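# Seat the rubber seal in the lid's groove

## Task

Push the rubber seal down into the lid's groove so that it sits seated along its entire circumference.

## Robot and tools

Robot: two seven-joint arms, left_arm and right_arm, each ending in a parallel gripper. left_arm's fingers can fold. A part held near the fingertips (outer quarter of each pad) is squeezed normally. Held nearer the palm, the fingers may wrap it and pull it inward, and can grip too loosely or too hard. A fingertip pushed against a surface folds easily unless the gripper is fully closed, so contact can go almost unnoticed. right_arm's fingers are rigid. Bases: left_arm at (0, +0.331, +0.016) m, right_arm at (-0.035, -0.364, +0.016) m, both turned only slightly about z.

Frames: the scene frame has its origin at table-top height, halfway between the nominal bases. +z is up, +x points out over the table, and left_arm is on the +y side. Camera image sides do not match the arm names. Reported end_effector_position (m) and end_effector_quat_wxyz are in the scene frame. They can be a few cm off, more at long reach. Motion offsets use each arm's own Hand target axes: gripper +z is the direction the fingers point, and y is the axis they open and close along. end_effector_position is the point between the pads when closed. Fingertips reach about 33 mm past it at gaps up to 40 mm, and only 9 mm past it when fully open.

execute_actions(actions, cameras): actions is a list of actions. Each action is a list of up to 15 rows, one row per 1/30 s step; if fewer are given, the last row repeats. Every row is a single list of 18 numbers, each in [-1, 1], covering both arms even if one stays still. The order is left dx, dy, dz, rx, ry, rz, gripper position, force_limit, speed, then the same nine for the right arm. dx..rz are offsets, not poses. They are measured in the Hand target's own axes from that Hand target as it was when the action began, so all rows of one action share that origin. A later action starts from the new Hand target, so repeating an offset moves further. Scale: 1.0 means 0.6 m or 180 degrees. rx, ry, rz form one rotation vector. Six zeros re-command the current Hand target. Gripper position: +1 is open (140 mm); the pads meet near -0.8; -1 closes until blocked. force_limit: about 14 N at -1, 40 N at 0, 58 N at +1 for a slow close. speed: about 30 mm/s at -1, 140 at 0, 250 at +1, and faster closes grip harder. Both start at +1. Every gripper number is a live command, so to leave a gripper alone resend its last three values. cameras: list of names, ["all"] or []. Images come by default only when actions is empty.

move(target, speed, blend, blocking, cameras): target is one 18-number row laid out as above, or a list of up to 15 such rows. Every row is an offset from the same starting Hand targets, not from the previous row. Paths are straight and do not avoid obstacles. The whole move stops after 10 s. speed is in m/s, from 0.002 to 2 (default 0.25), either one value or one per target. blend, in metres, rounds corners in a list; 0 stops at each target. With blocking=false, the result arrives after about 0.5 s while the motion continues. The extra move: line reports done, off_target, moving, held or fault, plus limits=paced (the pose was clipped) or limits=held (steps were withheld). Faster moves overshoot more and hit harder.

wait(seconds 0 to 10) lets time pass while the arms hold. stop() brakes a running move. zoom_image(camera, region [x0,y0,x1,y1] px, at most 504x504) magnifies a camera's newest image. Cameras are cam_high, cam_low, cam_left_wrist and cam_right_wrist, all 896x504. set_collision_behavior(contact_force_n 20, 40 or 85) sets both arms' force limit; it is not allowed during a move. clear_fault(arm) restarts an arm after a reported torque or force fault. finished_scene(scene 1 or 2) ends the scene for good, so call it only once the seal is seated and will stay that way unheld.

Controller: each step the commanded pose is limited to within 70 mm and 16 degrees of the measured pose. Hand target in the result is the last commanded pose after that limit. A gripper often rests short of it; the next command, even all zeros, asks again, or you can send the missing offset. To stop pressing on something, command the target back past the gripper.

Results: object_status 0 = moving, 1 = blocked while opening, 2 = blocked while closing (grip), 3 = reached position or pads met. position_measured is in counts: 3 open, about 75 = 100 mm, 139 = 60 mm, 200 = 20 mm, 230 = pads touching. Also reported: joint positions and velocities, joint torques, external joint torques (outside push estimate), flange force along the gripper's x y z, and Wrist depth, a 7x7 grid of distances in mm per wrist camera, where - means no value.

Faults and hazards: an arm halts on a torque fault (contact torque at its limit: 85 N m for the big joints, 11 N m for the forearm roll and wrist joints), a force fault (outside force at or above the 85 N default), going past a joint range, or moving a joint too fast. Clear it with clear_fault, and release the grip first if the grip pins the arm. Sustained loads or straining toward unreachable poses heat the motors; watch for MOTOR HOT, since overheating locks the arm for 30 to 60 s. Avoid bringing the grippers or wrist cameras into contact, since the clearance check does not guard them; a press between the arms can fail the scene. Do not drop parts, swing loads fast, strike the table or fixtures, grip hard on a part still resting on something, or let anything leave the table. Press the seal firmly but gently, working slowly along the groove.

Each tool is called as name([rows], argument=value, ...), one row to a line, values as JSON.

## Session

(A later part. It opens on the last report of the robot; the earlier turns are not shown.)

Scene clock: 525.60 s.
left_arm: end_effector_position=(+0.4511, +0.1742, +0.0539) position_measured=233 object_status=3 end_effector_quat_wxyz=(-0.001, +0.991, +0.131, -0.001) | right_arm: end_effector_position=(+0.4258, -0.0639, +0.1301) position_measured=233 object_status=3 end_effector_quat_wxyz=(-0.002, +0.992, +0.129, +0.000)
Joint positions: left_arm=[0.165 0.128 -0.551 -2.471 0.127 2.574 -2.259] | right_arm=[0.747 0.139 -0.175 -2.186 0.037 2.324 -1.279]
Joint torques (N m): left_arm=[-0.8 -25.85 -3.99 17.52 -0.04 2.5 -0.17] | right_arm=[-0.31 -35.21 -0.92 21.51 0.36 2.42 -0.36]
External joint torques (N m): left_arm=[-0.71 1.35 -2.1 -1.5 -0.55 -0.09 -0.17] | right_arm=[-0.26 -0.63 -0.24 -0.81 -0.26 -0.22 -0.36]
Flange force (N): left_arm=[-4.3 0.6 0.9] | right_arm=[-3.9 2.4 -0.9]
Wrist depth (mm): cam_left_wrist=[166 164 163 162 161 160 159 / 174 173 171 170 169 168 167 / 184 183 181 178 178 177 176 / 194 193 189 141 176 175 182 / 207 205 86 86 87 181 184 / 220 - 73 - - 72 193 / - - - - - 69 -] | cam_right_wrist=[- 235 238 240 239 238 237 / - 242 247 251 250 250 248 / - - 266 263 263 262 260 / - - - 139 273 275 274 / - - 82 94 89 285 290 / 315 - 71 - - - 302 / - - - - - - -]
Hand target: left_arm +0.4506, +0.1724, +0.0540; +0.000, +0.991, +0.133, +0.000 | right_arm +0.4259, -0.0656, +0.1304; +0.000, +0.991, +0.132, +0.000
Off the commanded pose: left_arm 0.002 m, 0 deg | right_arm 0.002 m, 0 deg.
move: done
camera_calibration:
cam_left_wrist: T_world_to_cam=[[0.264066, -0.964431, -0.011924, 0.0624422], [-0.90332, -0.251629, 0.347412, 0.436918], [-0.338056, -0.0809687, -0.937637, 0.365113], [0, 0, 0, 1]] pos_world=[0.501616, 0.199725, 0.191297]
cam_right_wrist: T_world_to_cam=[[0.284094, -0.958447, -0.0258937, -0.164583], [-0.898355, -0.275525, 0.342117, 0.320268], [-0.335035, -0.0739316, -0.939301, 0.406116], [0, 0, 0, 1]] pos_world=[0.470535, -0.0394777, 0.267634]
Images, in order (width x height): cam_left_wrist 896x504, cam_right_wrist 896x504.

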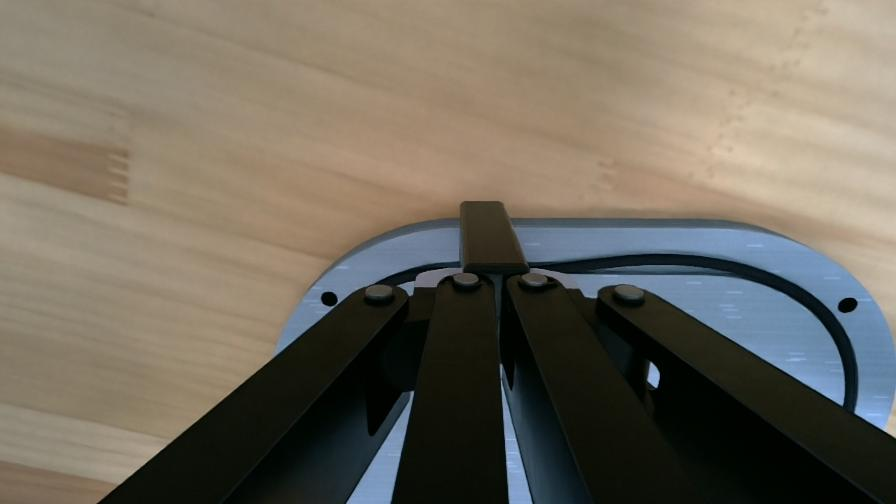

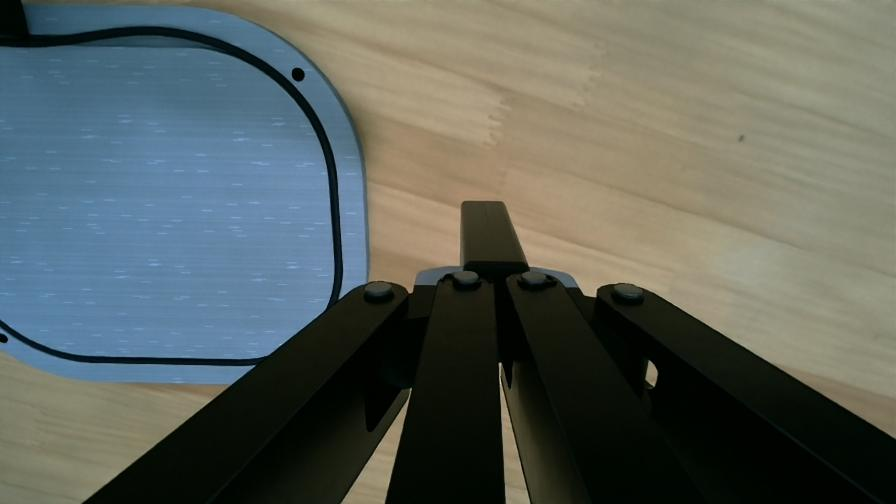

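move([
  [0,0,-0.02,0,0,0,-1,-0.3,0,0,0,0,0,0,0,-1,-0.3,0],
  [-0.0217,0,-0.02,0,0,0,-1,-0.3,0,0,0,0,0,0,0,-1,-0.3,0],
  [-0.0217,0,0.007,0,0,0,-1,-0.3,0,0,0,0,0,0,0,-1,-0.3,0],
], speed=[0.08,0.08,0.04], blend=[0.003,0.003,0], cameras=["cam_left_wrist","cam_right_wrist"])

zoom_image(camera="cam_right_wrist", region=[0, 0, 380, 200])

zoom_image(camera="cam_left_wrist", region=[300, 150, 800, 400])

Scene clock: 532.20 s.
left_arm: end_effector_position=(+0.4435, +0.1725, +0.0565) position_measured=233 object_status=3 end_effector_quat_wxyz=(-0.001, +0.991, +0.134, +0.006) | right_arm: end_effector_position=(+0.4258, -0.0639, +0.1301) position_measured=233 object_status=3 end_effector_quat_wxyz=(-0.002, +0.992, +0.129, +0.000)
Joint positions: left_arm=[0.163 0.096 -0.562 -2.505 0.111 2.593 -2.265] | right_arm=[0.747 0.139 -0.175 -2.186 0.037 2.324 -1.279]
Joint velocities: left_arm=[-0.002 -0.001 -0.001 0.001 0.002 0.001 -0.005] | right_arm=[within noise]
Joint torques (N m): left_arm=[-2.19 -17.39 -3.84 15.17 0.51 3.04 -0.23] | right_arm=[-0.18 -35.2 -0.89 21.55 0.35 2.44 -0.32]
External joint torques (N m): left_arm=[-2.22 8.67 -2.51 -3.87 0.03 0.41 -0.23] | right_arm=[-0.11 -0.69 -0.19 -0.77 -0.26 -0.21 -0.32]
Flange force (N): left_arm=[5.1 11.0 26.3] | right_arm=[-4.0 2.2 -1.0]
Wrist depth (mm): cam_left_wrist=[168 167 166 165 164 163 163 / 177 175 175 173 172 171 170 / 187 185 184 181 180 178 179 / 196 195 190 141 177 179 184 / 209 207 86 86 87 184 187 / 222 - 73 - - 72 195 / - - - - - 69 -] | cam_right_wrist=[- 226 238 240 239 238 237 / - 244 247 251 250 249 248 / - - 262 263 262 261 261 / - - - 139 276 275 275 / - - 82 95 89 284 289 / 314 - 71 - - - 302 / - - - - - - -]
Hand target: left_arm +0.4380, +0.1690, +0.0498; +0.000, +0.991, +0.133, +0.000 | right_arm +0.4259, -0.0656, +0.1304; +0.000, +0.991, +0.132, +0.000
Off the commanded pose: left_arm 0.009 m, 1 deg | right_arm 0.002 m, 0 deg.
move: off_target (left_arm)
camera_calibration:
cam_left_wrist: T_world_to_cam=[[0.269072, -0.963066, -0.01022, 0.0603724], [-0.906486, -0.25682, 0.335152, 0.431788], [-0.325398, -0.0809155, -0.942109, 0.359533], [0, 0, 0, 1]] pos_world=[0.492156, 0.198126, 0.194621]
cam_right_wrist: T_world_to_cam=[[0.284094, -0.958447, -0.0258937, -0.164583], [-0.898355, -0.275525, 0.342117, 0.320268], [-0.335035, -0.0739316, -0.939301, 0.406116], [0, 0, 0, 1]] pos_world=[0.470535, -0.0394777, 0.267634]
Images, in order (width x height): cam_left_wrist 896x504, cam_right_wrist 896x504.

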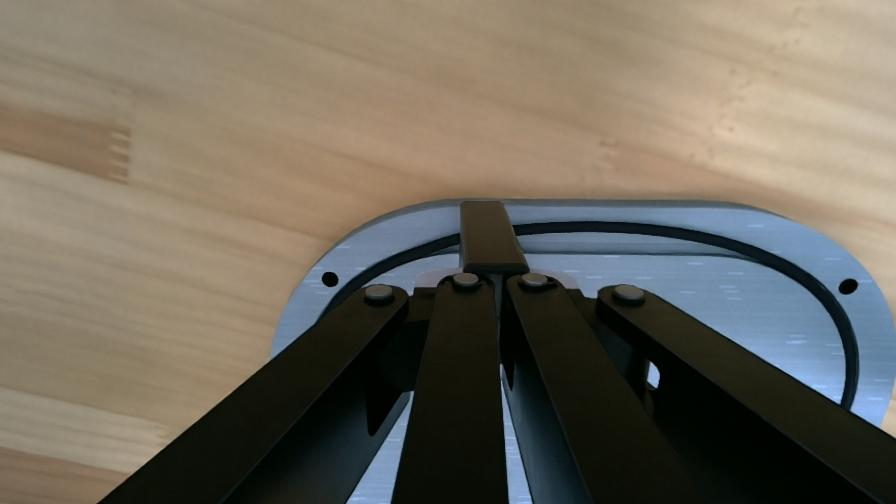

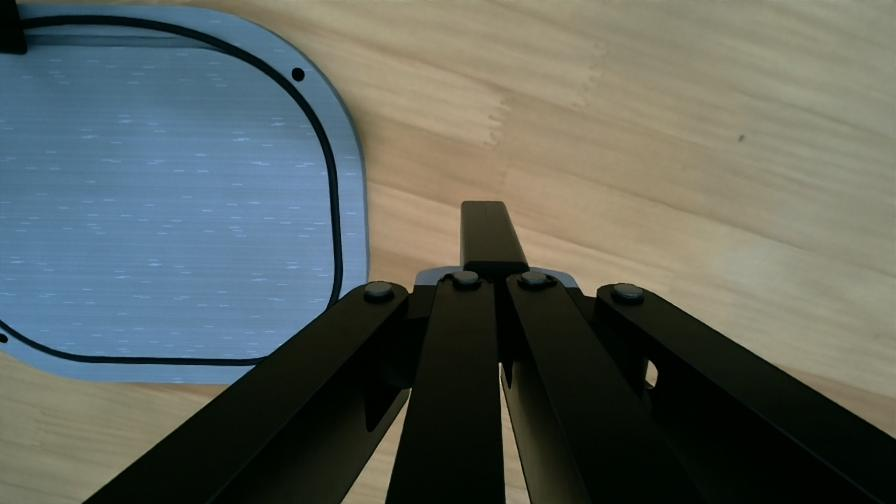

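Scaled by 1.326.

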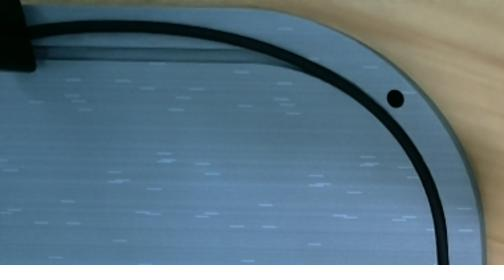

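Scaled by 1.008.

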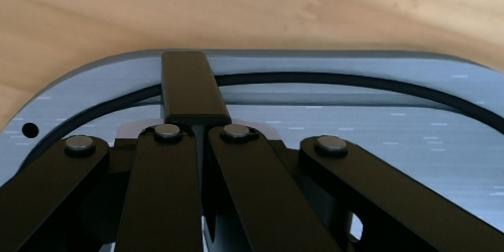

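move(target=[-0.0333,0,0.0,0,0,0,-1,-0.3,0,0,0,0,0,0,0,-1,-0.3,0], speed=0.02, cameras=["cam_left_wrist","cam_right_wrist"])

zoom_image(camera="cam_right_wrist", region=[0, 0, 380, 200])

zoom_image(camera="cam_left_wrist", region=[300, 150, 800, 400])

Scene clock: 542.67 s.
left_arm: end_effector_position=(+0.4247, +0.1647, +0.0530) position_measured=233 object_status=3 end_effector_quat_wxyz=(+0.002, +0.991, +0.134, +0.006) | right_arm: end_effector_position=(+0.4258, -0.0639, +0.1301) position_measured=233 object_status=3 end_effector_quat_wxyz=(-0.002, +0.992, +0.129, +0.000)
Joint positions: left_arm=[0.158 0.064 -0.586 -2.558 0.076 2.621 -2.267] | right_arm=[0.747 0.139 -0.175 -2.186 0.037 2.324 -1.279]
Joint torques (N m): left_arm=[-1.66 -21.45 -3.62 15.29 -0.25 1.66 -0.01] | right_arm=[-0.28 -35.15 -0.96 21.52 0.37 2.42 -0.25]
External joint torques (N m): left_arm=[-1.62 2.86 -2.68 -3.21 -0.72 -0.95 -0.01] | right_arm=[-0.32 -0.55 -0.37 -0.86 -0.25 -0.24 -0.25]
Flange force (N): left_arm=[-6.6 0.8 2.4] | right_arm=[-3.9 2.4 -0.8]
Wrist depth (mm): cam_left_wrist=[165 164 162 162 161 160 160 / 173 172 171 170 169 169 168 / 182 181 178 167 165 166 173 / 193 191 179 173 174 175 174 / 203 202 86 85 87 181 184 / 217 - 73 - - 72 193 / - - - - - 69 -] | cam_right_wrist=[- 236 238 239 239 238 237 / - 240 250 251 250 250 248 / - - - 263 262 262 260 / - - - 139 274 275 274 / - - 82 95 89 285 289 / 314 - 71 - - - 303 / - - - - - - -]
Hand target: left_arm +0.4187, +0.1637, +0.0498; +0.000, +0.991, +0.133, +0.000 | right_arm +0.4259, -0.0656, +0.1304; +0.000, +0.991, +0.132, +0.000
Off the commanded pose: left_arm 0.007 m, 1 deg | right_arm 0.002 m, 0 deg.
move: off_target (left_arm)
camera_calibration:
cam_left_wrist: T_world_to_cam=[[0.268756, -0.963194, -0.00521122, 0.0577219], [-0.90659, -0.254782, 0.336423, 0.413473], [-0.325368, -0.0856911, -0.941697, 0.350125], [0, 0, 0, 1]] pos_world=[0.473257, 0.190945, 0.190911]
cam_right_wrist: T_world_to_cam=[[0.284094, -0.958447, -0.0258937, -0.164583], [-0.898355, -0.275525, 0.342117, 0.320268], [-0.335035, -0.0739316, -0.939301, 0.406116], [0, 0, 0, 1]] pos_world=[0.470535, -0.0394777, 0.267634]
Images, in order (width x height): cam_left_wrist 896x504, cam_right_wrist 896x504.

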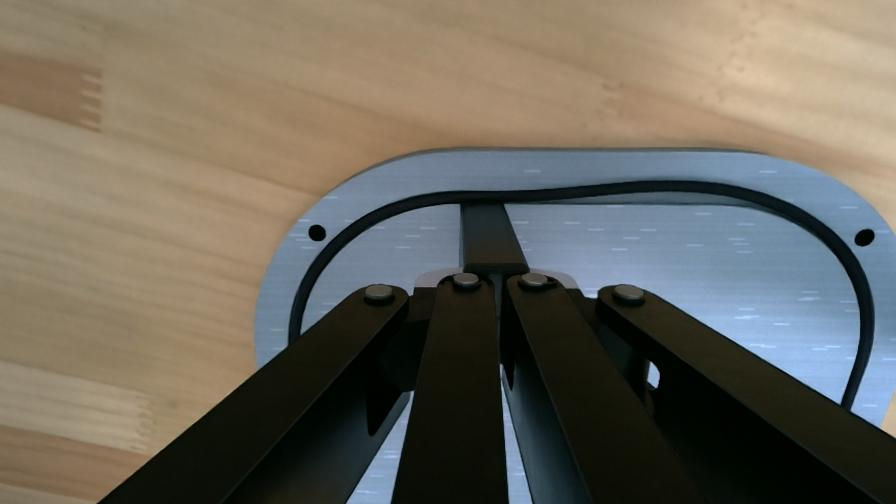

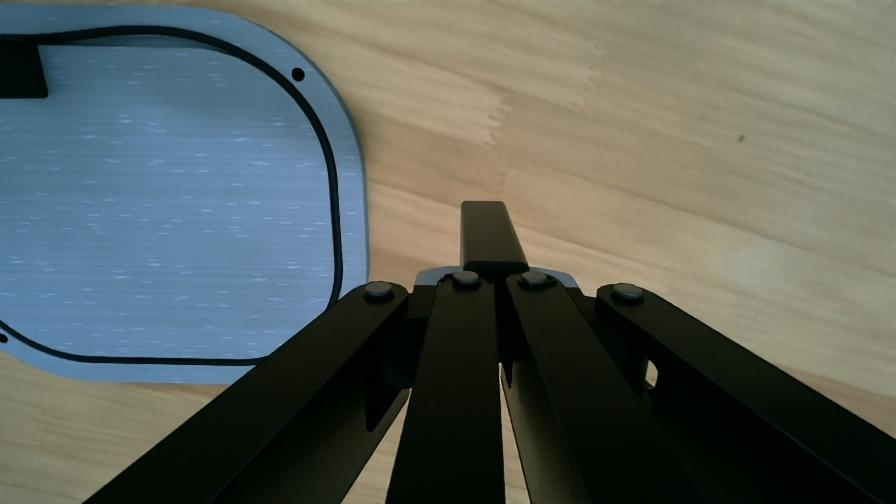

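Scaled by 1.326.

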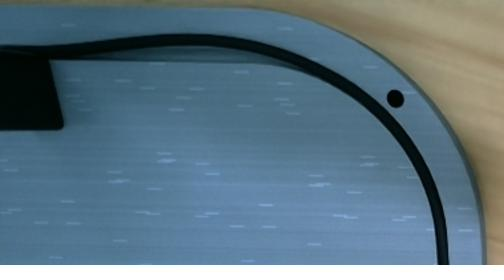

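Scaled by 1.008.

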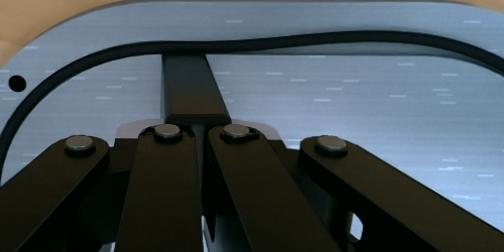

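move([
  [0,0,-0.02,0,0,0,-1,-0.3,0,0,0,0,0,0,0,-1,-0.3,0],
  [0.0317,0,-0.02,0,0,0,-1,-0.3,0,0,0,0,0,0,0,-1,-0.3,0],
  [0.0317,0,0.0033,0,0,0,-1,-0.3,0,0,0,0,0,0,0,-1,-0.3,0],
], speed=[0.08,0.08,0.04], blend=[0.003,0.003,0], cameras=["cam_left_wrist","cam_right_wrist"])

zoom_image(camera="cam_right_wrist", region=[0, 0, 380, 200])

zoom_image(camera="cam_left_wrist", region=[300, 150, 800, 400])

Scene clock: 554.40 s.
left_arm: end_effector_position=(+0.4368, +0.1687, +0.0533) position_measured=233 object_status=3 end_effector_quat_wxyz=(-0.003, +0.992, +0.129, +0.001) | right_arm: end_effector_position=(+0.4258, -0.0639, +0.1301) position_measured=233 object_status=3 end_effector_quat_wxyz=(-0.002, +0.992, +0.129, +0.000)
Joint positions: left_arm=[0.162 0.098 -0.572 -2.512 0.114 2.591 -2.271] | right_arm=[0.747 0.139 -0.175 -2.186 0.037 2.324 -1.279]
Joint velocities: left_arm=[-0.002 0 -0.001 0 0 0 -0.005] | right_arm=[within noise]
Joint torques (N m): left_arm=[0.95 -15.97 -0.08 17.27 1.55 4.97 -0.1] | right_arm=[-0.26 -35.22 -0.94 21.61 0.35 2.41 -0.27]
External joint torques (N m): left_arm=[1 9.74 1.37 -1.49 1.07 2.4 -0.1] | right_arm=[-0.36 -0.79 -0.4 -0.66 -0.27 -0.22 -0.27]
Flange force (N): left_arm=[19.6 12.3 39.7] | right_arm=[-3.8 2.5 -1.3]
Wrist depth (mm): cam_left_wrist=[166 165 163 162 160 160 159 / 175 173 172 170 169 168 167 / 183 183 181 176 174 173 174 / 194 193 182 173 174 174 174 / 206 204 86 86 87 180 182 / 219 - 73 - - 72 191 / - - - - - 69 -] | cam_right_wrist=[- 226 238 240 239 238 237 / - 241 246 251 250 249 248 / - - 257 262 262 262 261 / - 266 - 139 274 275 275 / - - 82 94 89 284 290 / 314 - 71 - - - 303 / - - - - - - -]
Hand target: left_arm +0.4371, +0.1687, +0.0478; +0.000, +0.991, +0.133, +0.000 | right_arm +0.4259, -0.0656, +0.1304; +0.000, +0.991, +0.132, +0.000
Off the commanded pose: left_arm 0.005 m, 1 deg | right_arm 0.002 m, 0 deg.
move: off_target (left_arm)
camera_calibration:
cam_left_wrist: T_world_to_cam=[[0.260344, -0.965393, -0.0154008, 0.0628842], [-0.90554, -0.249676, 0.343015, 0.423719], [-0.334989, -0.075356, -0.939204, 0.356989], [0, 0, 0, 1]] pos_world=[0.48691, 0.193401, 0.190912]
cam_right_wrist: T_world_to_cam=[[0.284094, -0.958447, -0.0258937, -0.164583], [-0.898355, -0.275525, 0.342117, 0.320268], [-0.335035, -0.0739316, -0.939301, 0.406116], [0, 0, 0, 1]] pos_world=[0.470535, -0.0394777, 0.267634]
Images, in order (width x height): cam_left_wrist 896x504, cam_right_wrist 896x504.

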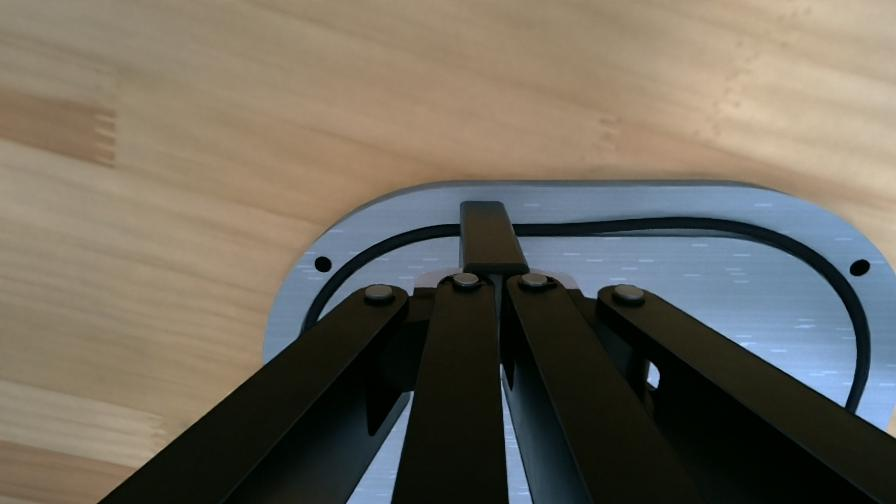

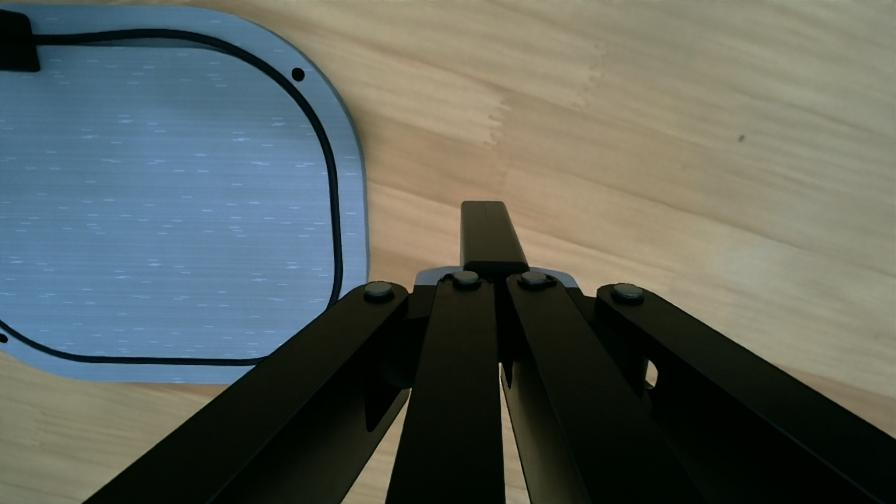

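Scaled by 1.326.

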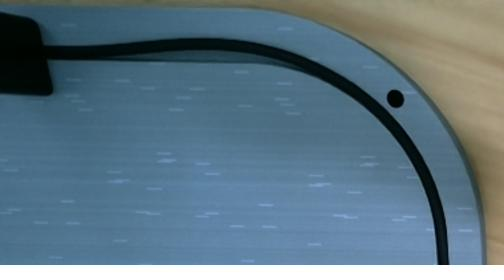

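Scaled by 1.008.

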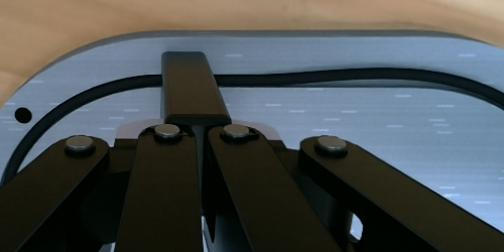

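move([
  [0,0,-0.018,0,0,0,-1,-0.3,0,0,0,0,0,0,0,-1,-0.3,0],
  [0,0.02,-0.018,0,0,0,-1,-0.3,0,0,0,0,0,0,0,-1,-0.3,0],
  [0,0.02,0.0,0,0,0,-1,-0.3,0,0,0,0,0,0,0,-1,-0.3,0],
  [0,0.02,-0.018,0,0,0,-1,-0.3,0,0,0,0,0,0,0,-1,-0.3,0],
  [0.0067,0.042,-0.018,0,0,0,-1,-0.3,0,0,0,0,0,0,0,-1,-0.3,0],
  [0.0067,0.042,-0.003,0,0,0,-1,-0.3,0,0,0,0,0,0,0,-1,-0.3,0],
  [-0.025,0.042,-0.003,0,0,0,-1,-0.3,0,0,0,0,0,0,0,-1,-0.3,0],
], speed=[0.08,0.08,0.04,0.08,0.08,0.04,0.02], blend=[0.003,0.003,0,0.003,0.003,0,0], cameras=["cam_left_wrist","cam_right_wrist"])

zoom_image(camera="cam_right_wrist", region=[0, 0, 380, 200])

zoom_image(camera="cam_left_wrist", region=[300, 150, 800, 400])

Scene clock: 564.03 s.
left_arm: end_effector_position=(+0.4379, +0.1417, +0.0542) position_measured=233 object_status=3 end_effector_quat_wxyz=(+0.003, +0.991, +0.133, +0.008) | right_arm: end_effector_position=(+0.4258, -0.0639, +0.1301) position_measured=233 object_status=3 end_effector_quat_wxyz=(-0.002, +0.992, +0.129, +0.000)
Joint positions: left_arm=[0.122 0.117 -0.581 -2.493 0.131 2.603 -2.341] | right_arm=[0.747 0.139 -0.175 -2.186 0.037 2.324 -1.279]
Joint velocities: left_arm=[0.002 -0.001 0 -0.003 -0.006 0.003 -0.002] | right_arm=[within noise]
Joint torques (N m): left_arm=[-1.96 -22.39 -5.1 14.07 -0.41 1.28 -0.16] | right_arm=[-0.25 -35.15 -0.9 21.55 0.36 2.44 -0.32]
External joint torques (N m): left_arm=[-2.04 3.83 -3.46 -4.87 -0.89 -1.34 -0.16] | right_arm=[-0.25 -0.5 -0.27 -0.84 -0.25 -0.22 -0.32]
Flange force (N): left_arm=[-9.6 -0.3 3.2] | right_arm=[-3.6 2.3 -0.7]
Wrist depth (mm): cam_left_wrist=[165 165 163 163 163 162 161 / 174 173 172 171 170 170 169 / 183 182 177 172 174 175 178 / 193 189 178 173 175 176 185 / 205 199 86 86 87 181 190 / 217 - 73 - - 72 209 / - - - - - 69 -] | cam_right_wrist=[219 235 238 239 239 238 237 / - - 245 250 250 249 249 / - - 252 263 262 261 260 / - - - 139 274 276 274 / - - 82 94 89 284 289 / 314 - 71 - - - 302 / - - - - - - -]
Hand target: left_arm +0.4292, +0.1404, +0.0496; +0.000, +0.991, +0.133, +0.000 | right_arm +0.4259, -0.0656, +0.1304; +0.000, +0.991, +0.132, +0.000
Off the commanded pose: left_arm 0.010 m, 1 deg | right_arm 0.002 m, 0 deg.
move: off_target (left_arm)
camera_calibration:
cam_left_wrist: T_world_to_cam=[[0.267733, -0.96349, -0.00235475, 0.0324152], [-0.908583, -0.253287, 0.332149, 0.420014], [-0.320618, -0.0867877, -0.943224, 0.351821], [0, 0, 0, 1]] pos_world=[0.485739, 0.16815, 0.192416]
cam_right_wrist: T_world_to_cam=[[0.284094, -0.958447, -0.0258937, -0.164583], [-0.898355, -0.275525, 0.342117, 0.320268], [-0.335035, -0.0739316, -0.939301, 0.406116], [0, 0, 0, 1]] pos_world=[0.470535, -0.0394777, 0.267634]
Images, in order (width x height): cam_left_wrist 896x504, cam_right_wrist 896x504.

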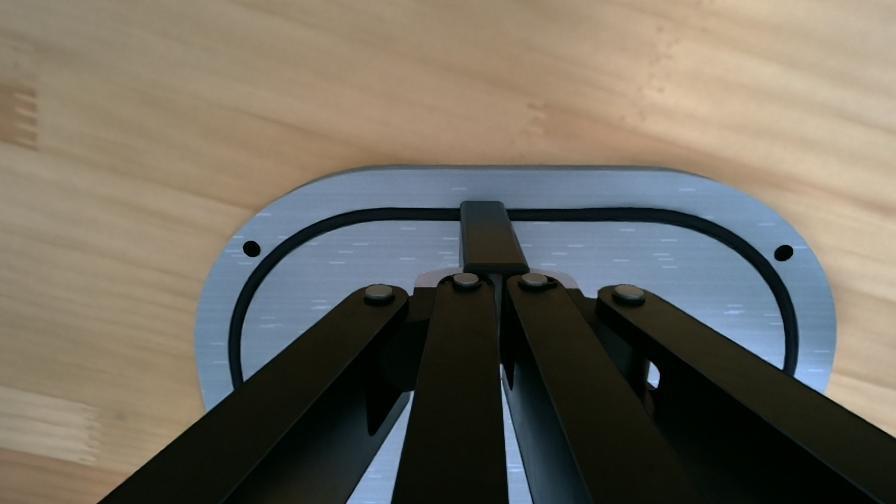

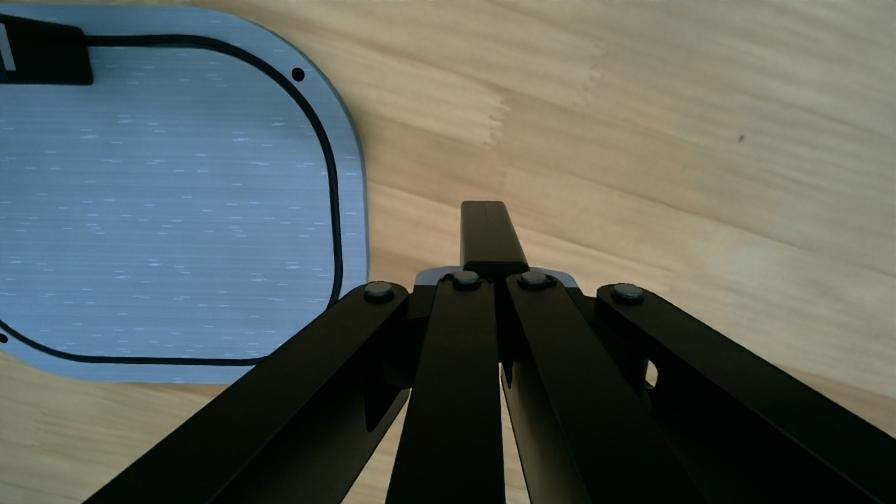

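Scaled by 1.326.

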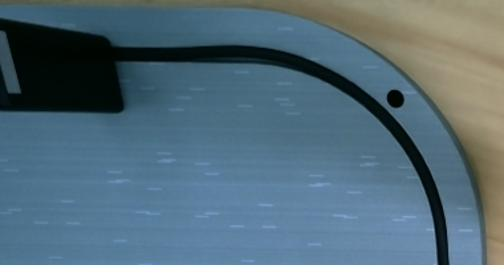

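Scaled by 1.008.

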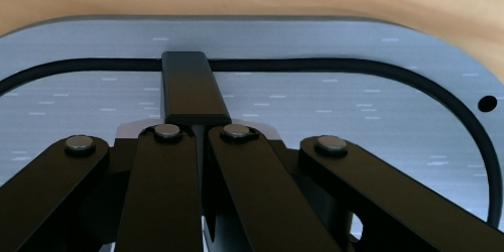

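move([
  [0,0,-0.015,0,0,0,-1,-0.3,0,0,0,0,0,0,0,-1,-0.3,0],
  [0.0253,0,-0.013,0,0,0,-1,-0.3,0,0,0,0,0,0,0,-1,-0.3,0],
  [0.0253,0,0,0,0,0,-1,-0.3,0,0,0,0,0,0,0,-1,-0.3,0],
  [0.0253,0,-0.012,0,0,0,-1,-0.3,0,0,0,0,0,0,0,-1,-0.3,0],
  [0.0253,0.02,-0.012,0,0,0,-1,-0.3,0,0,0,0,0,0,0,-1,-0.3,0],
  [0.0253,0.02,0,0,0,0,-1,-0.3,0,0,0,0,0,0,0,-1,-0.3,0],
  [0.0253,0.02,-0.012,0,0,0,-1,-0.3,0,0,0,0,0,0,0,-1,-0.3,0],
  [0.0253,0.04,-0.012,0,0,0,-1,-0.3,0,0,0,0,0,0,0,-1,-0.3,0],
  [0.0253,0.04,0,0,0,0,-1,-0.3,0,0,0,0,0,0,0,-1,-0.3,0],
], speed=[0.08,0.08,0.03,0.08,0.08,0.03,0.08,0.08,0.03], blend=[0.003,0.003,0,0.003,0.003,0,0.003,0.003,0], cameras=["cam_left_wrist","cam_right_wrist"])

zoom_image(camera="cam_right_wrist", region=[0, 0, 380, 200])

zoom_image(camera="cam_left_wrist", region=[300, 150, 800, 400])

Scene clock: 573.73 s.
left_arm: end_effector_position=(+0.4521, +0.1209, +0.0541) position_measured=233 object_status=3 end_effector_quat_wxyz=(+0.000, +0.991, +0.131, +0.003) | right_arm: end_effector_position=(+0.4258, -0.0639, +0.1301) position_measured=233 object_status=3 end_effector_quat_wxyz=(-0.002, +0.992, +0.129, +0.000)
Joint positions: left_arm=[0.076 0.182 -0.562 -2.407 0.182 2.56 -2.398] | right_arm=[0.747 0.139 -0.175 -2.186 0.037 2.324 -1.279]
Joint velocities: left_arm=[0.001 -0.001 0.001 0.001 0.001 -0.001 -0.005] | right_arm=[within noise]
Joint torques (N m): left_arm=[-0.2 -21.86 -2.34 17.61 1.24 3.52 -0.1] | right_arm=[-0.23 -35.16 -0.92 21.51 0.35 2.42 -0.27]
External joint torques (N m): left_arm=[-0.26 6.92 0.31 -1.68 0.72 0.93 -0.1] | right_arm=[-0.29 -0.71 -0.35 -0.8 -0.27 -0.22 -0.27]
Flange force (N): left_arm=[9.6 9.5 23.5] | right_arm=[-4.1 2.4 -1.1]
Wrist depth (mm): cam_left_wrist=[166 164 163 162 161 160 159 / 175 173 172 170 169 168 168 / 183 182 177 176 175 177 176 / 194 184 178 173 172 177 185 / 205 191 86 86 87 182 196 / 219 - 73 - - 72 206 / - - - - - 69 -] | cam_right_wrist=[208 226 238 240 238 238 237 / - - 245 252 250 249 249 / - - 254 263 263 262 260 / - - - 139 274 275 274 / 284 - 82 94 89 284 290 / 316 - 71 - - - 302 / - - - - - - -]
Hand target: left_arm +0.4502, +0.1213, +0.0496; +0.000, +0.991, +0.133, +0.000 | right_arm +0.4259, -0.0656, +0.1304; +0.000, +0.991, +0.132, +0.000
Off the commanded pose: left_arm 0.005 m, 0 deg | right_arm 0.002 m, 0 deg.
move: off_target (left_arm)
camera_calibration:
cam_left_wrist: T_world_to_cam=[[0.263034, -0.96475, -0.00843469, 0.0110736], [-0.906454, -0.250116, 0.340269, 0.425924], [-0.330384, -0.0818567, -0.94029, 0.358126], [0, 0, 0, 1]] pos_world=[0.501487, 0.146528, 0.191908]
cam_right_wrist: T_world_to_cam=[[0.284094, -0.958447, -0.0258937, -0.164583], [-0.898355, -0.275525, 0.342117, 0.320268], [-0.335035, -0.0739316, -0.939301, 0.406116], [0, 0, 0, 1]] pos_world=[0.470535, -0.0394777, 0.267634]
Images, in order (width x height): cam_left_wrist 896x504, cam_right_wrist 896x504.

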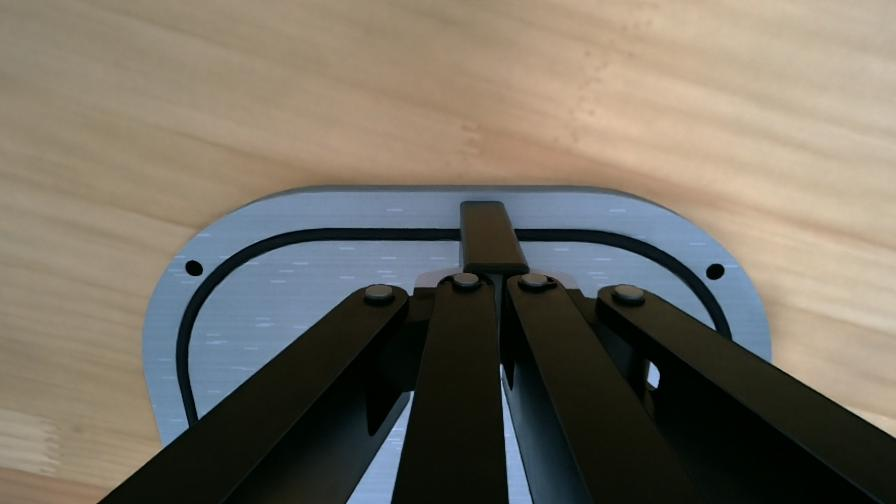

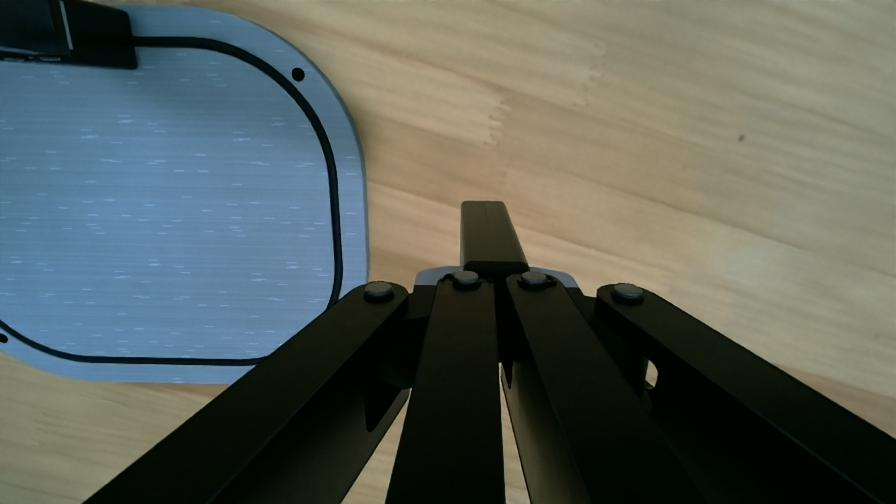

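Scaled by 1.326.

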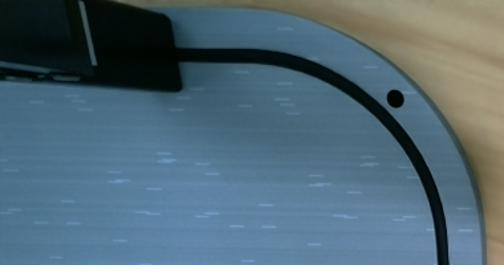

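Scaled by 1.008.

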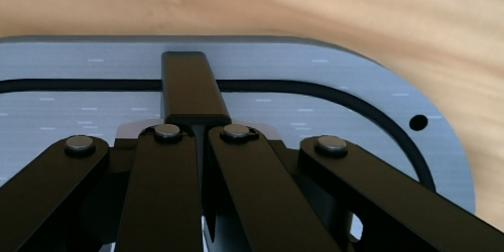

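move([
  [0,0,-0.015,0,0,0,-1,-0.3,0,0,0,0,0,0,0,-1,-0.3,0],
  [0,0.02,-0.013,0,0,0,-1,-0.3,0,0,0,0,0,0,0,-1,-0.3,0],
  [0,0.02,0,0,0,0,-1,-0.3,0,0,0,0,0,0,0,-1,-0.3,0],
  [0,0.02,-0.012,0,0,0,-1,-0.3,0,0,0,0,0,0,0,-1,-0.3,0],
  [0,0.04,-0.012,0,0,0,-1,-0.3,0,0,0,0,0,0,0,-1,-0.3,0],
  [0,0.04,0,0,0,0,-1,-0.3,0,0,0,0,0,0,0,-1,-0.3,0],
  [0,0.04,-0.012,0,0,0,-1,-0.3,0,0,0,0,0,0,0,-1,-0.3,0],
  [0,0.06,-0.012,0,0,0,-1,-0.3,0,0,0,0,0,0,0,-1,-0.3,0],
  [0,0.06,0,0,0,0,-1,-0.3,0,0,0,0,0,0,0,-1,-0.3,0],
], speed=[0.08,0.08,0.03,0.08,0.08,0.03,0.08,0.08,0.03], blend=[0.003,0.003,0,0.003,0.003,0,0.003,0.003,0], cameras=["cam_left_wrist","cam_right_wrist"])

zoom_image(camera="cam_right_wrist", region=[0, 0, 380, 200])

zoom_image(camera="cam_left_wrist", region=[0, 150, 500, 450])

Scene clock: 585.87 s.
left_arm: end_effector_position=(+0.4614, +0.0855, +0.0546) position_measured=233 object_status=3 end_effector_quat_wxyz=(+0.001, +0.991, +0.131, +0.003) | right_arm: end_effector_position=(+0.4258, -0.0639, +0.1301) position_measured=233 object_status=3 end_effector_quat_wxyz=(-0.002, +0.992, +0.129, +0.000)
Joint positions: left_arm=[-0.002 0.244 -0.541 -2.322 0.222 2.527 -2.479] | right_arm=[0.747 0.139 -0.175 -2.186 0.037 2.324 -1.279]
Joint velocities: left_arm=[-0.002 0.001 0 0.001 -0.001 -0.001 -0.008] | right_arm=[within noise]
Joint torques (N m): left_arm=[-0.14 -24.03 -2.9 18.03 1.38 3.54 -0.12] | right_arm=[-0.25 -35.19 -0.94 21.52 0.35 2.42 -0.26]
External joint torques (N m): left_arm=[-0.14 7.33 0.71 -1.57 0.84 0.96 -0.12] | right_arm=[-0.16 -0.72 -0.23 -0.78 -0.27 -0.22 -0.26]
Flange force (N): left_arm=[9.7 10.3 23.2] | right_arm=[-4.1 2.2 -1.1]
Wrist depth (mm): cam_left_wrist=[166 165 163 162 161 161 159 / 174 173 172 171 169 168 167 / 184 179 177 176 178 177 176 / 190 179 179 173 175 187 186 / 194 191 86 86 87 194 196 / 207 - 73 - - 72 205 / - - - - - 69 -] | cam_right_wrist=[136 218 238 240 239 238 237 / - 243 245 251 250 249 248 / - 253 - 263 262 261 261 / 270 272 - 139 274 276 274 / - 274 82 95 89 285 289 / 315 - 71 - - - 303 / - - - - - - -]
Hand target: left_arm +0.4597, +0.0866, +0.0497; +0.000, +0.991, +0.133, +0.000 | right_arm +0.4259, -0.0656, +0.1304; +0.000, +0.991, +0.132, +0.000
Off the commanded pose: left_arm 0.005 m, 0 deg | right_arm 0.002 m, 0 deg.
move: off_target (left_arm)
camera_calibration:
cam_left_wrist: T_world_to_cam=[[0.262997, -0.964766, -0.00767647, -0.0254497], [-0.906504, -0.249823, 0.340351, 0.425358], [-0.330277, -0.0825525, -0.940267, 0.358805], [0, 0, 0, 1]] pos_world=[0.510786, 0.111331, 0.192406]
cam_right_wrist: T_world_to_cam=[[0.284094, -0.958447, -0.0258937, -0.164583], [-0.898355, -0.275525, 0.342117, 0.320268], [-0.335035, -0.0739316, -0.939301, 0.406116], [0, 0, 0, 1]] pos_world=[0.470535, -0.0394777, 0.267634]
Images, in order (width x height): cam_left_wrist 896x504, cam_right_wrist 896x504.

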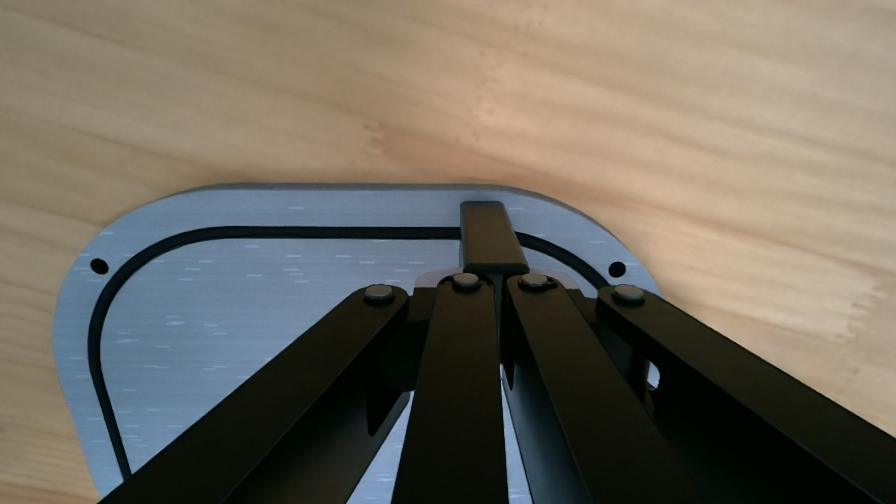

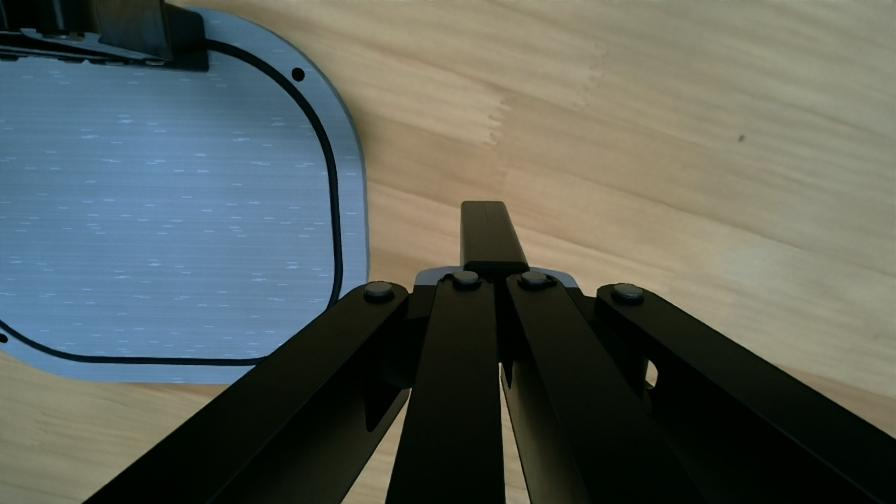

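Scaled by 1.326.

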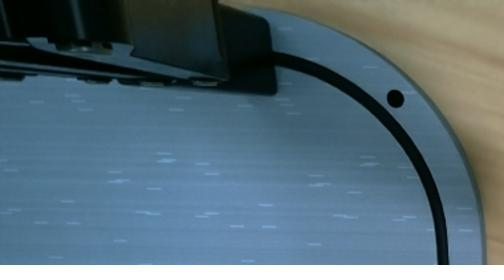

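Scaled by 1.008.

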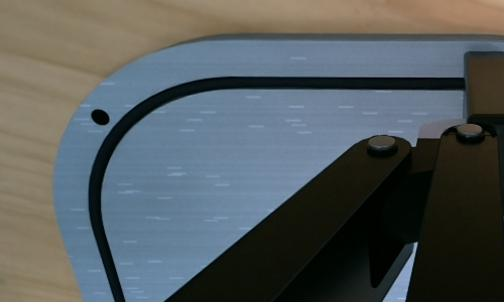

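move([
  [0,0,-0.015,0,0,0,-1,-0.3,0,0,0.2,-0.1,0,0,0,-1,-0.3,0],
  [-0.0017,0.0195,-0.013,0,0,0,-1,-0.3,0,0,0.2,-0.1,0,0,0,-1,-0.3,0],
  [-0.0017,0.0195,0,0,0,0,-1,-0.3,0,0,0.2,-0.1,0,0,0,-1,-0.3,0],
  [-0.0017,0.0195,-0.012,0,0,0,-1,-0.3,0,0,0.2,-0.1,0,0,0,-1,-0.3,0],
  [-0.0092,0.0395,-0.012,0,0,0,-1,-0.3,0,0,0.2,-0.1,0,0,0,-1,-0.3,0],
  [-0.0092,0.0395,0,0,0,0,-1,-0.3,0,0,0.2,-0.1,0,0,0,-1,-0.3,0],
  [-0.0092,0.0395,-0.012,0,0,0,-1,-0.3,0,0,0.2,-0.1,0,0,0,-1,-0.3,0],
  [-0.0192,0.0578,-0.012,0,0,0,-1,-0.3,0,0,0.2,-0.1,0,0,0,-1,-0.3,0],
  [-0.0192,0.0578,0,0,0,0,-1,-0.3,0,0,0.2,-0.1,0,0,0,-1,-0.3,0],
], speed=[0.1,0.08,0.03,0.08,0.08,0.03,0.08,0.08,0.03], blend=[0.003,0.003,0,0.003,0.003,0,0.003,0.003,0], cameras=["cam_left_wrist","cam_right_wrist"])

zoom_image(camera="cam_left_wrist", region=[300, 170, 700, 370])

Scene clock: 600.53 s.
left_arm: end_effector_position=(+0.4591, +0.0498, +0.0551) position_measured=233 object_status=3 end_effector_quat_wxyz=(+0.000, +0.991, +0.131, +0.003) | right_arm: end_effector_position=(+0.4570, -0.1800, +0.1897) position_measured=233 object_status=3 end_effector_quat_wxyz=(-0.002, +0.992, +0.129, +0.000)
Joint positions: left_arm=[-0.083 0.284 -0.525 -2.263 0.243 2.501 -2.554] | right_arm=[0.637 -0.016 -0.281 -2.211 -0.001 2.196 -1.471]
Joint velocities: left_arm=[0 0.001 -0.003 -0.001 0.001 0 -0.007] | right_arm=[within noise]
Joint torques (N m): left_arm=[-0.4 -24.88 -3.53 18.36 1.36 3.88 -0.14] | right_arm=[-0.23 -29.89 -0.07 23.37 0.48 2.42 -0.28]
External joint torques (N m): left_arm=[-0.36 8.18 0.67 -1.55 0.79 1.3 -0.14] | right_arm=[-0.21 -0.09 -0.18 -0.08 -0.22 -0.22 -0.28]
Flange force (N): left_arm=[9.6 12.1 24.5] | right_arm=[-0.3 0.9 -0.6]
Wrist depth (mm): cam_left_wrist=[166 165 164 162 161 160 159 / 175 174 172 171 169 168 167 / 174 172 171 170 178 176 175 / 181 180 179 173 184 186 185 / 192 190 86 86 87 194 195 / 205 - 73 - - 72 205 / - - - - - 69 -] | cam_right_wrist=[286 295 293 292 291 291 290 / - 306 307 306 305 305 304 / - 324 323 318 322 320 319 / - 335 341 139 334 335 335 / 376 361 82 94 89 347 355 / 380 - 71 - - - 371 / - - - - - - -]
Hand target: left_arm +0.4577, +0.0501, +0.0497; +0.000, +0.991, +0.133, +0.000 | right_arm +0.4574, -0.1814, +0.1904; +0.000, +0.991, +0.132, +0.000
Off the commanded pose: left_arm 0.006 m, 0 deg | right_arm 0.002 m, 0 deg.
move: off_target (left_arm)
camera_calibration:
cam_left_wrist: T_world_to_cam=[[0.263264, -0.96468, -0.00921032, -0.0593549], [-0.906025, -0.250514, 0.341117, 0.413921], [-0.331376, -0.0814591, -0.939976, 0.355913], [0, 0, 0, 1]] pos_world=[0.50859, 0.0754269, 0.192807]
cam_right_wrist: T_world_to_cam=[[0.284516, -0.958326, -0.0257358, -0.283425], [-0.898115, -0.275838, 0.342496, 0.295625], [-0.335321, -0.0743318, -0.939167, 0.464006], [0, 0, 0, 1]] pos_world=[0.501735, -0.155578, 0.327235]
Images, in order (width x height): cam_left_wrist 896x504, cam_right_wrist 896x504.

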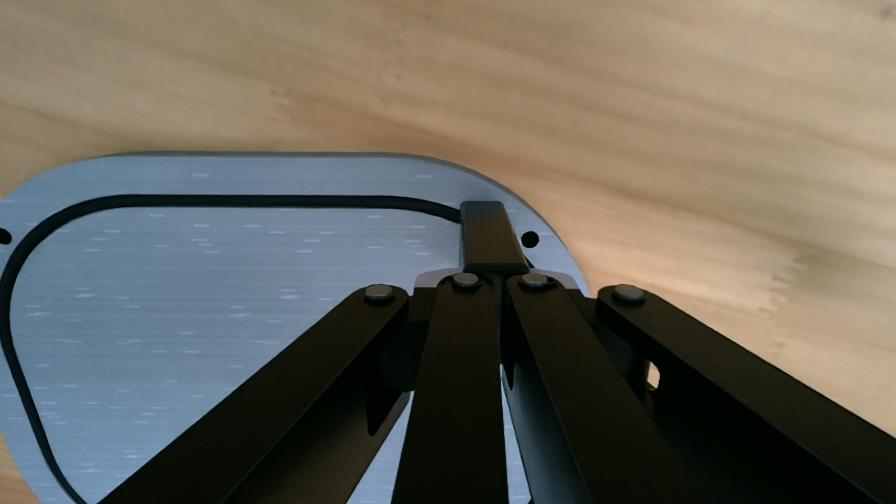

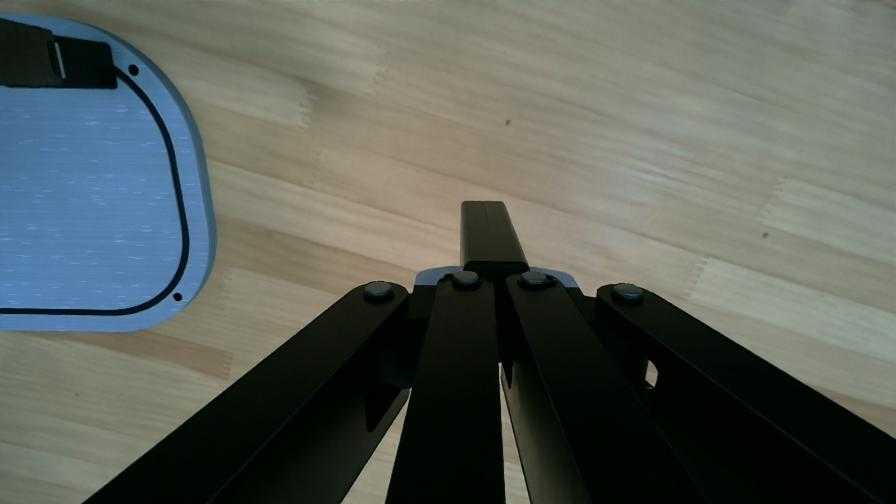

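Scaled by 1.260.

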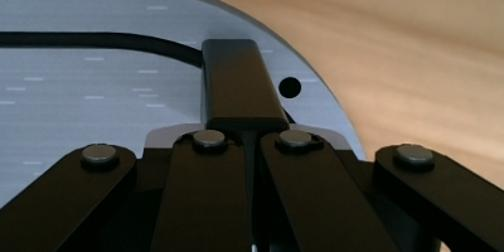

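move([
  [0,0,-0.015,0,0,0,-1,-0.3,0,0,0,0,0,0,0,-1,-0.3,0],
  [-0.0167,0.0167,-0.013,0,0,0,-1,-0.3,0,0,0,0,0,0,0,-1,-0.3,0],
  [-0.0167,0.0167,0,0,0,0,-1,-0.3,0,0,0,0,0,0,0,-1,-0.3,0],
  [-0.0167,0.0167,-0.012,0,0,0,-1,-0.3,0,0,0,0,0,0,0,-1,-0.3,0],
  [-0.0333,0.03,-0.012,0,0,0,-1,-0.3,0,0,0,0,0,0,0,-1,-0.3,0],
  [-0.0333,0.03,0,0,0,0,-1,-0.3,0,0,0,0,0,0,0,-1,-0.3,0],
  [-0.0333,0.03,-0.012,0,0,0,-1,-0.3,0,0,0,0,0,0,0,-1,-0.3,0],
  [-0.0533,0.0417,-0.012,0,0,0,-1,-0.3,0,0,0,0,0,0,0,-1,-0.3,0],
  [-0.0533,0.0417,0,0,0,0,-1,-0.3,0,0,0,0,0,0,0,-1,-0.3,0],
], speed=[0.1,0.08,0.03,0.08,0.08,0.03,0.08,0.08,0.03], blend=[0.003,0.003,0,0.003,0.003,0,0.003,0.003,0], cameras=["cam_left_wrist"])

Scene clock: 609.27 s.
left_arm: end_effector_position=(+0.4352, +0.0180, +0.0551) position_measured=233 object_status=3 end_effector_quat_wxyz=(-0.001, +0.991, +0.131, +0.002) | right_arm: end_effector_position=(+0.4570, -0.1800, +0.1897) position_measured=233 object_status=3 end_effector_quat_wxyz=(-0.002, +0.992, +0.129, +0.000)
Joint positions: left_arm=[-0.152 0.28 -0.53 -2.269 0.243 2.501 -2.629] | right_arm=[0.637 -0.016 -0.281 -2.211 -0.001 2.196 -1.471]
Joint velocities: left_arm=[0 -0.001 -0.001 0.002 0 0 -0.008] | right_arm=[within noise]
Joint torques (N m): left_arm=[-0.8 -24.68 -3.84 17.34 1.22 3.61 -0.22] | right_arm=[-0.23 -29.87 -0.08 23.36 0.48 2.43 -0.3]
External joint torques (N m): left_arm=[-0.78 8.16 0.3 -2.54 0.66 1.05 -0.22] | right_arm=[-0.16 -0.08 -0.14 -0.06 -0.22 -0.2 -0.3]
Flange force (N): left_arm=[6.0 11.0 23.9] | right_arm=[-0.2 0.9 -0.5]
Wrist depth (mm): cam_left_wrist=[165 164 163 162 161 160 159 / 165 161 161 163 169 168 167 / 172 171 169 167 177 176 175 / 182 180 179 173 186 186 184 / 193 191 86 86 87 193 195 / 206 - 73 - - 72 205 / - - - - - 69 -] | cam_right_wrist=[289 293 292 292 291 290 290 / 200 303 307 307 305 303 303 / 311 322 322 319 321 319 318 / - 334 340 139 334 336 336 / 364 362 82 94 89 348 355 / 379 - 71 - - - 369 / - - - - - - -]
Hand target: left_arm +0.4334, +0.0175, +0.0497; +0.000, +0.991, +0.133, +0.000 | right_arm +0.4574, -0.1814, +0.1904; +0.000, +0.991, +0.132, +0.000
Off the commanded pose: left_arm 0.006 m, 0 deg | right_arm 0.002 m, 0 deg.
move: off_target (left_arm)
camera_calibration:
cam_left_wrist: T_world_to_cam=[[0.264205, -0.964407, -0.0107328, -0.0840671], [-0.905417, -0.251848, 0.34175, 0.384099], [-0.332289, -0.0805744, -0.93973, 0.345819], [0, 0, 0, 1]] pos_world=[0.484892, 0.0435236, 0.192808]
Images, in order (width x height): cam_left_wrist 896x504.

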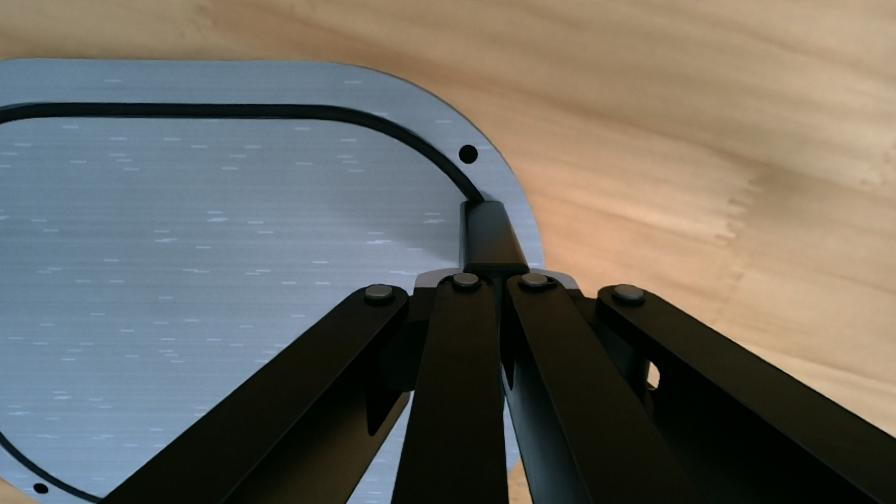

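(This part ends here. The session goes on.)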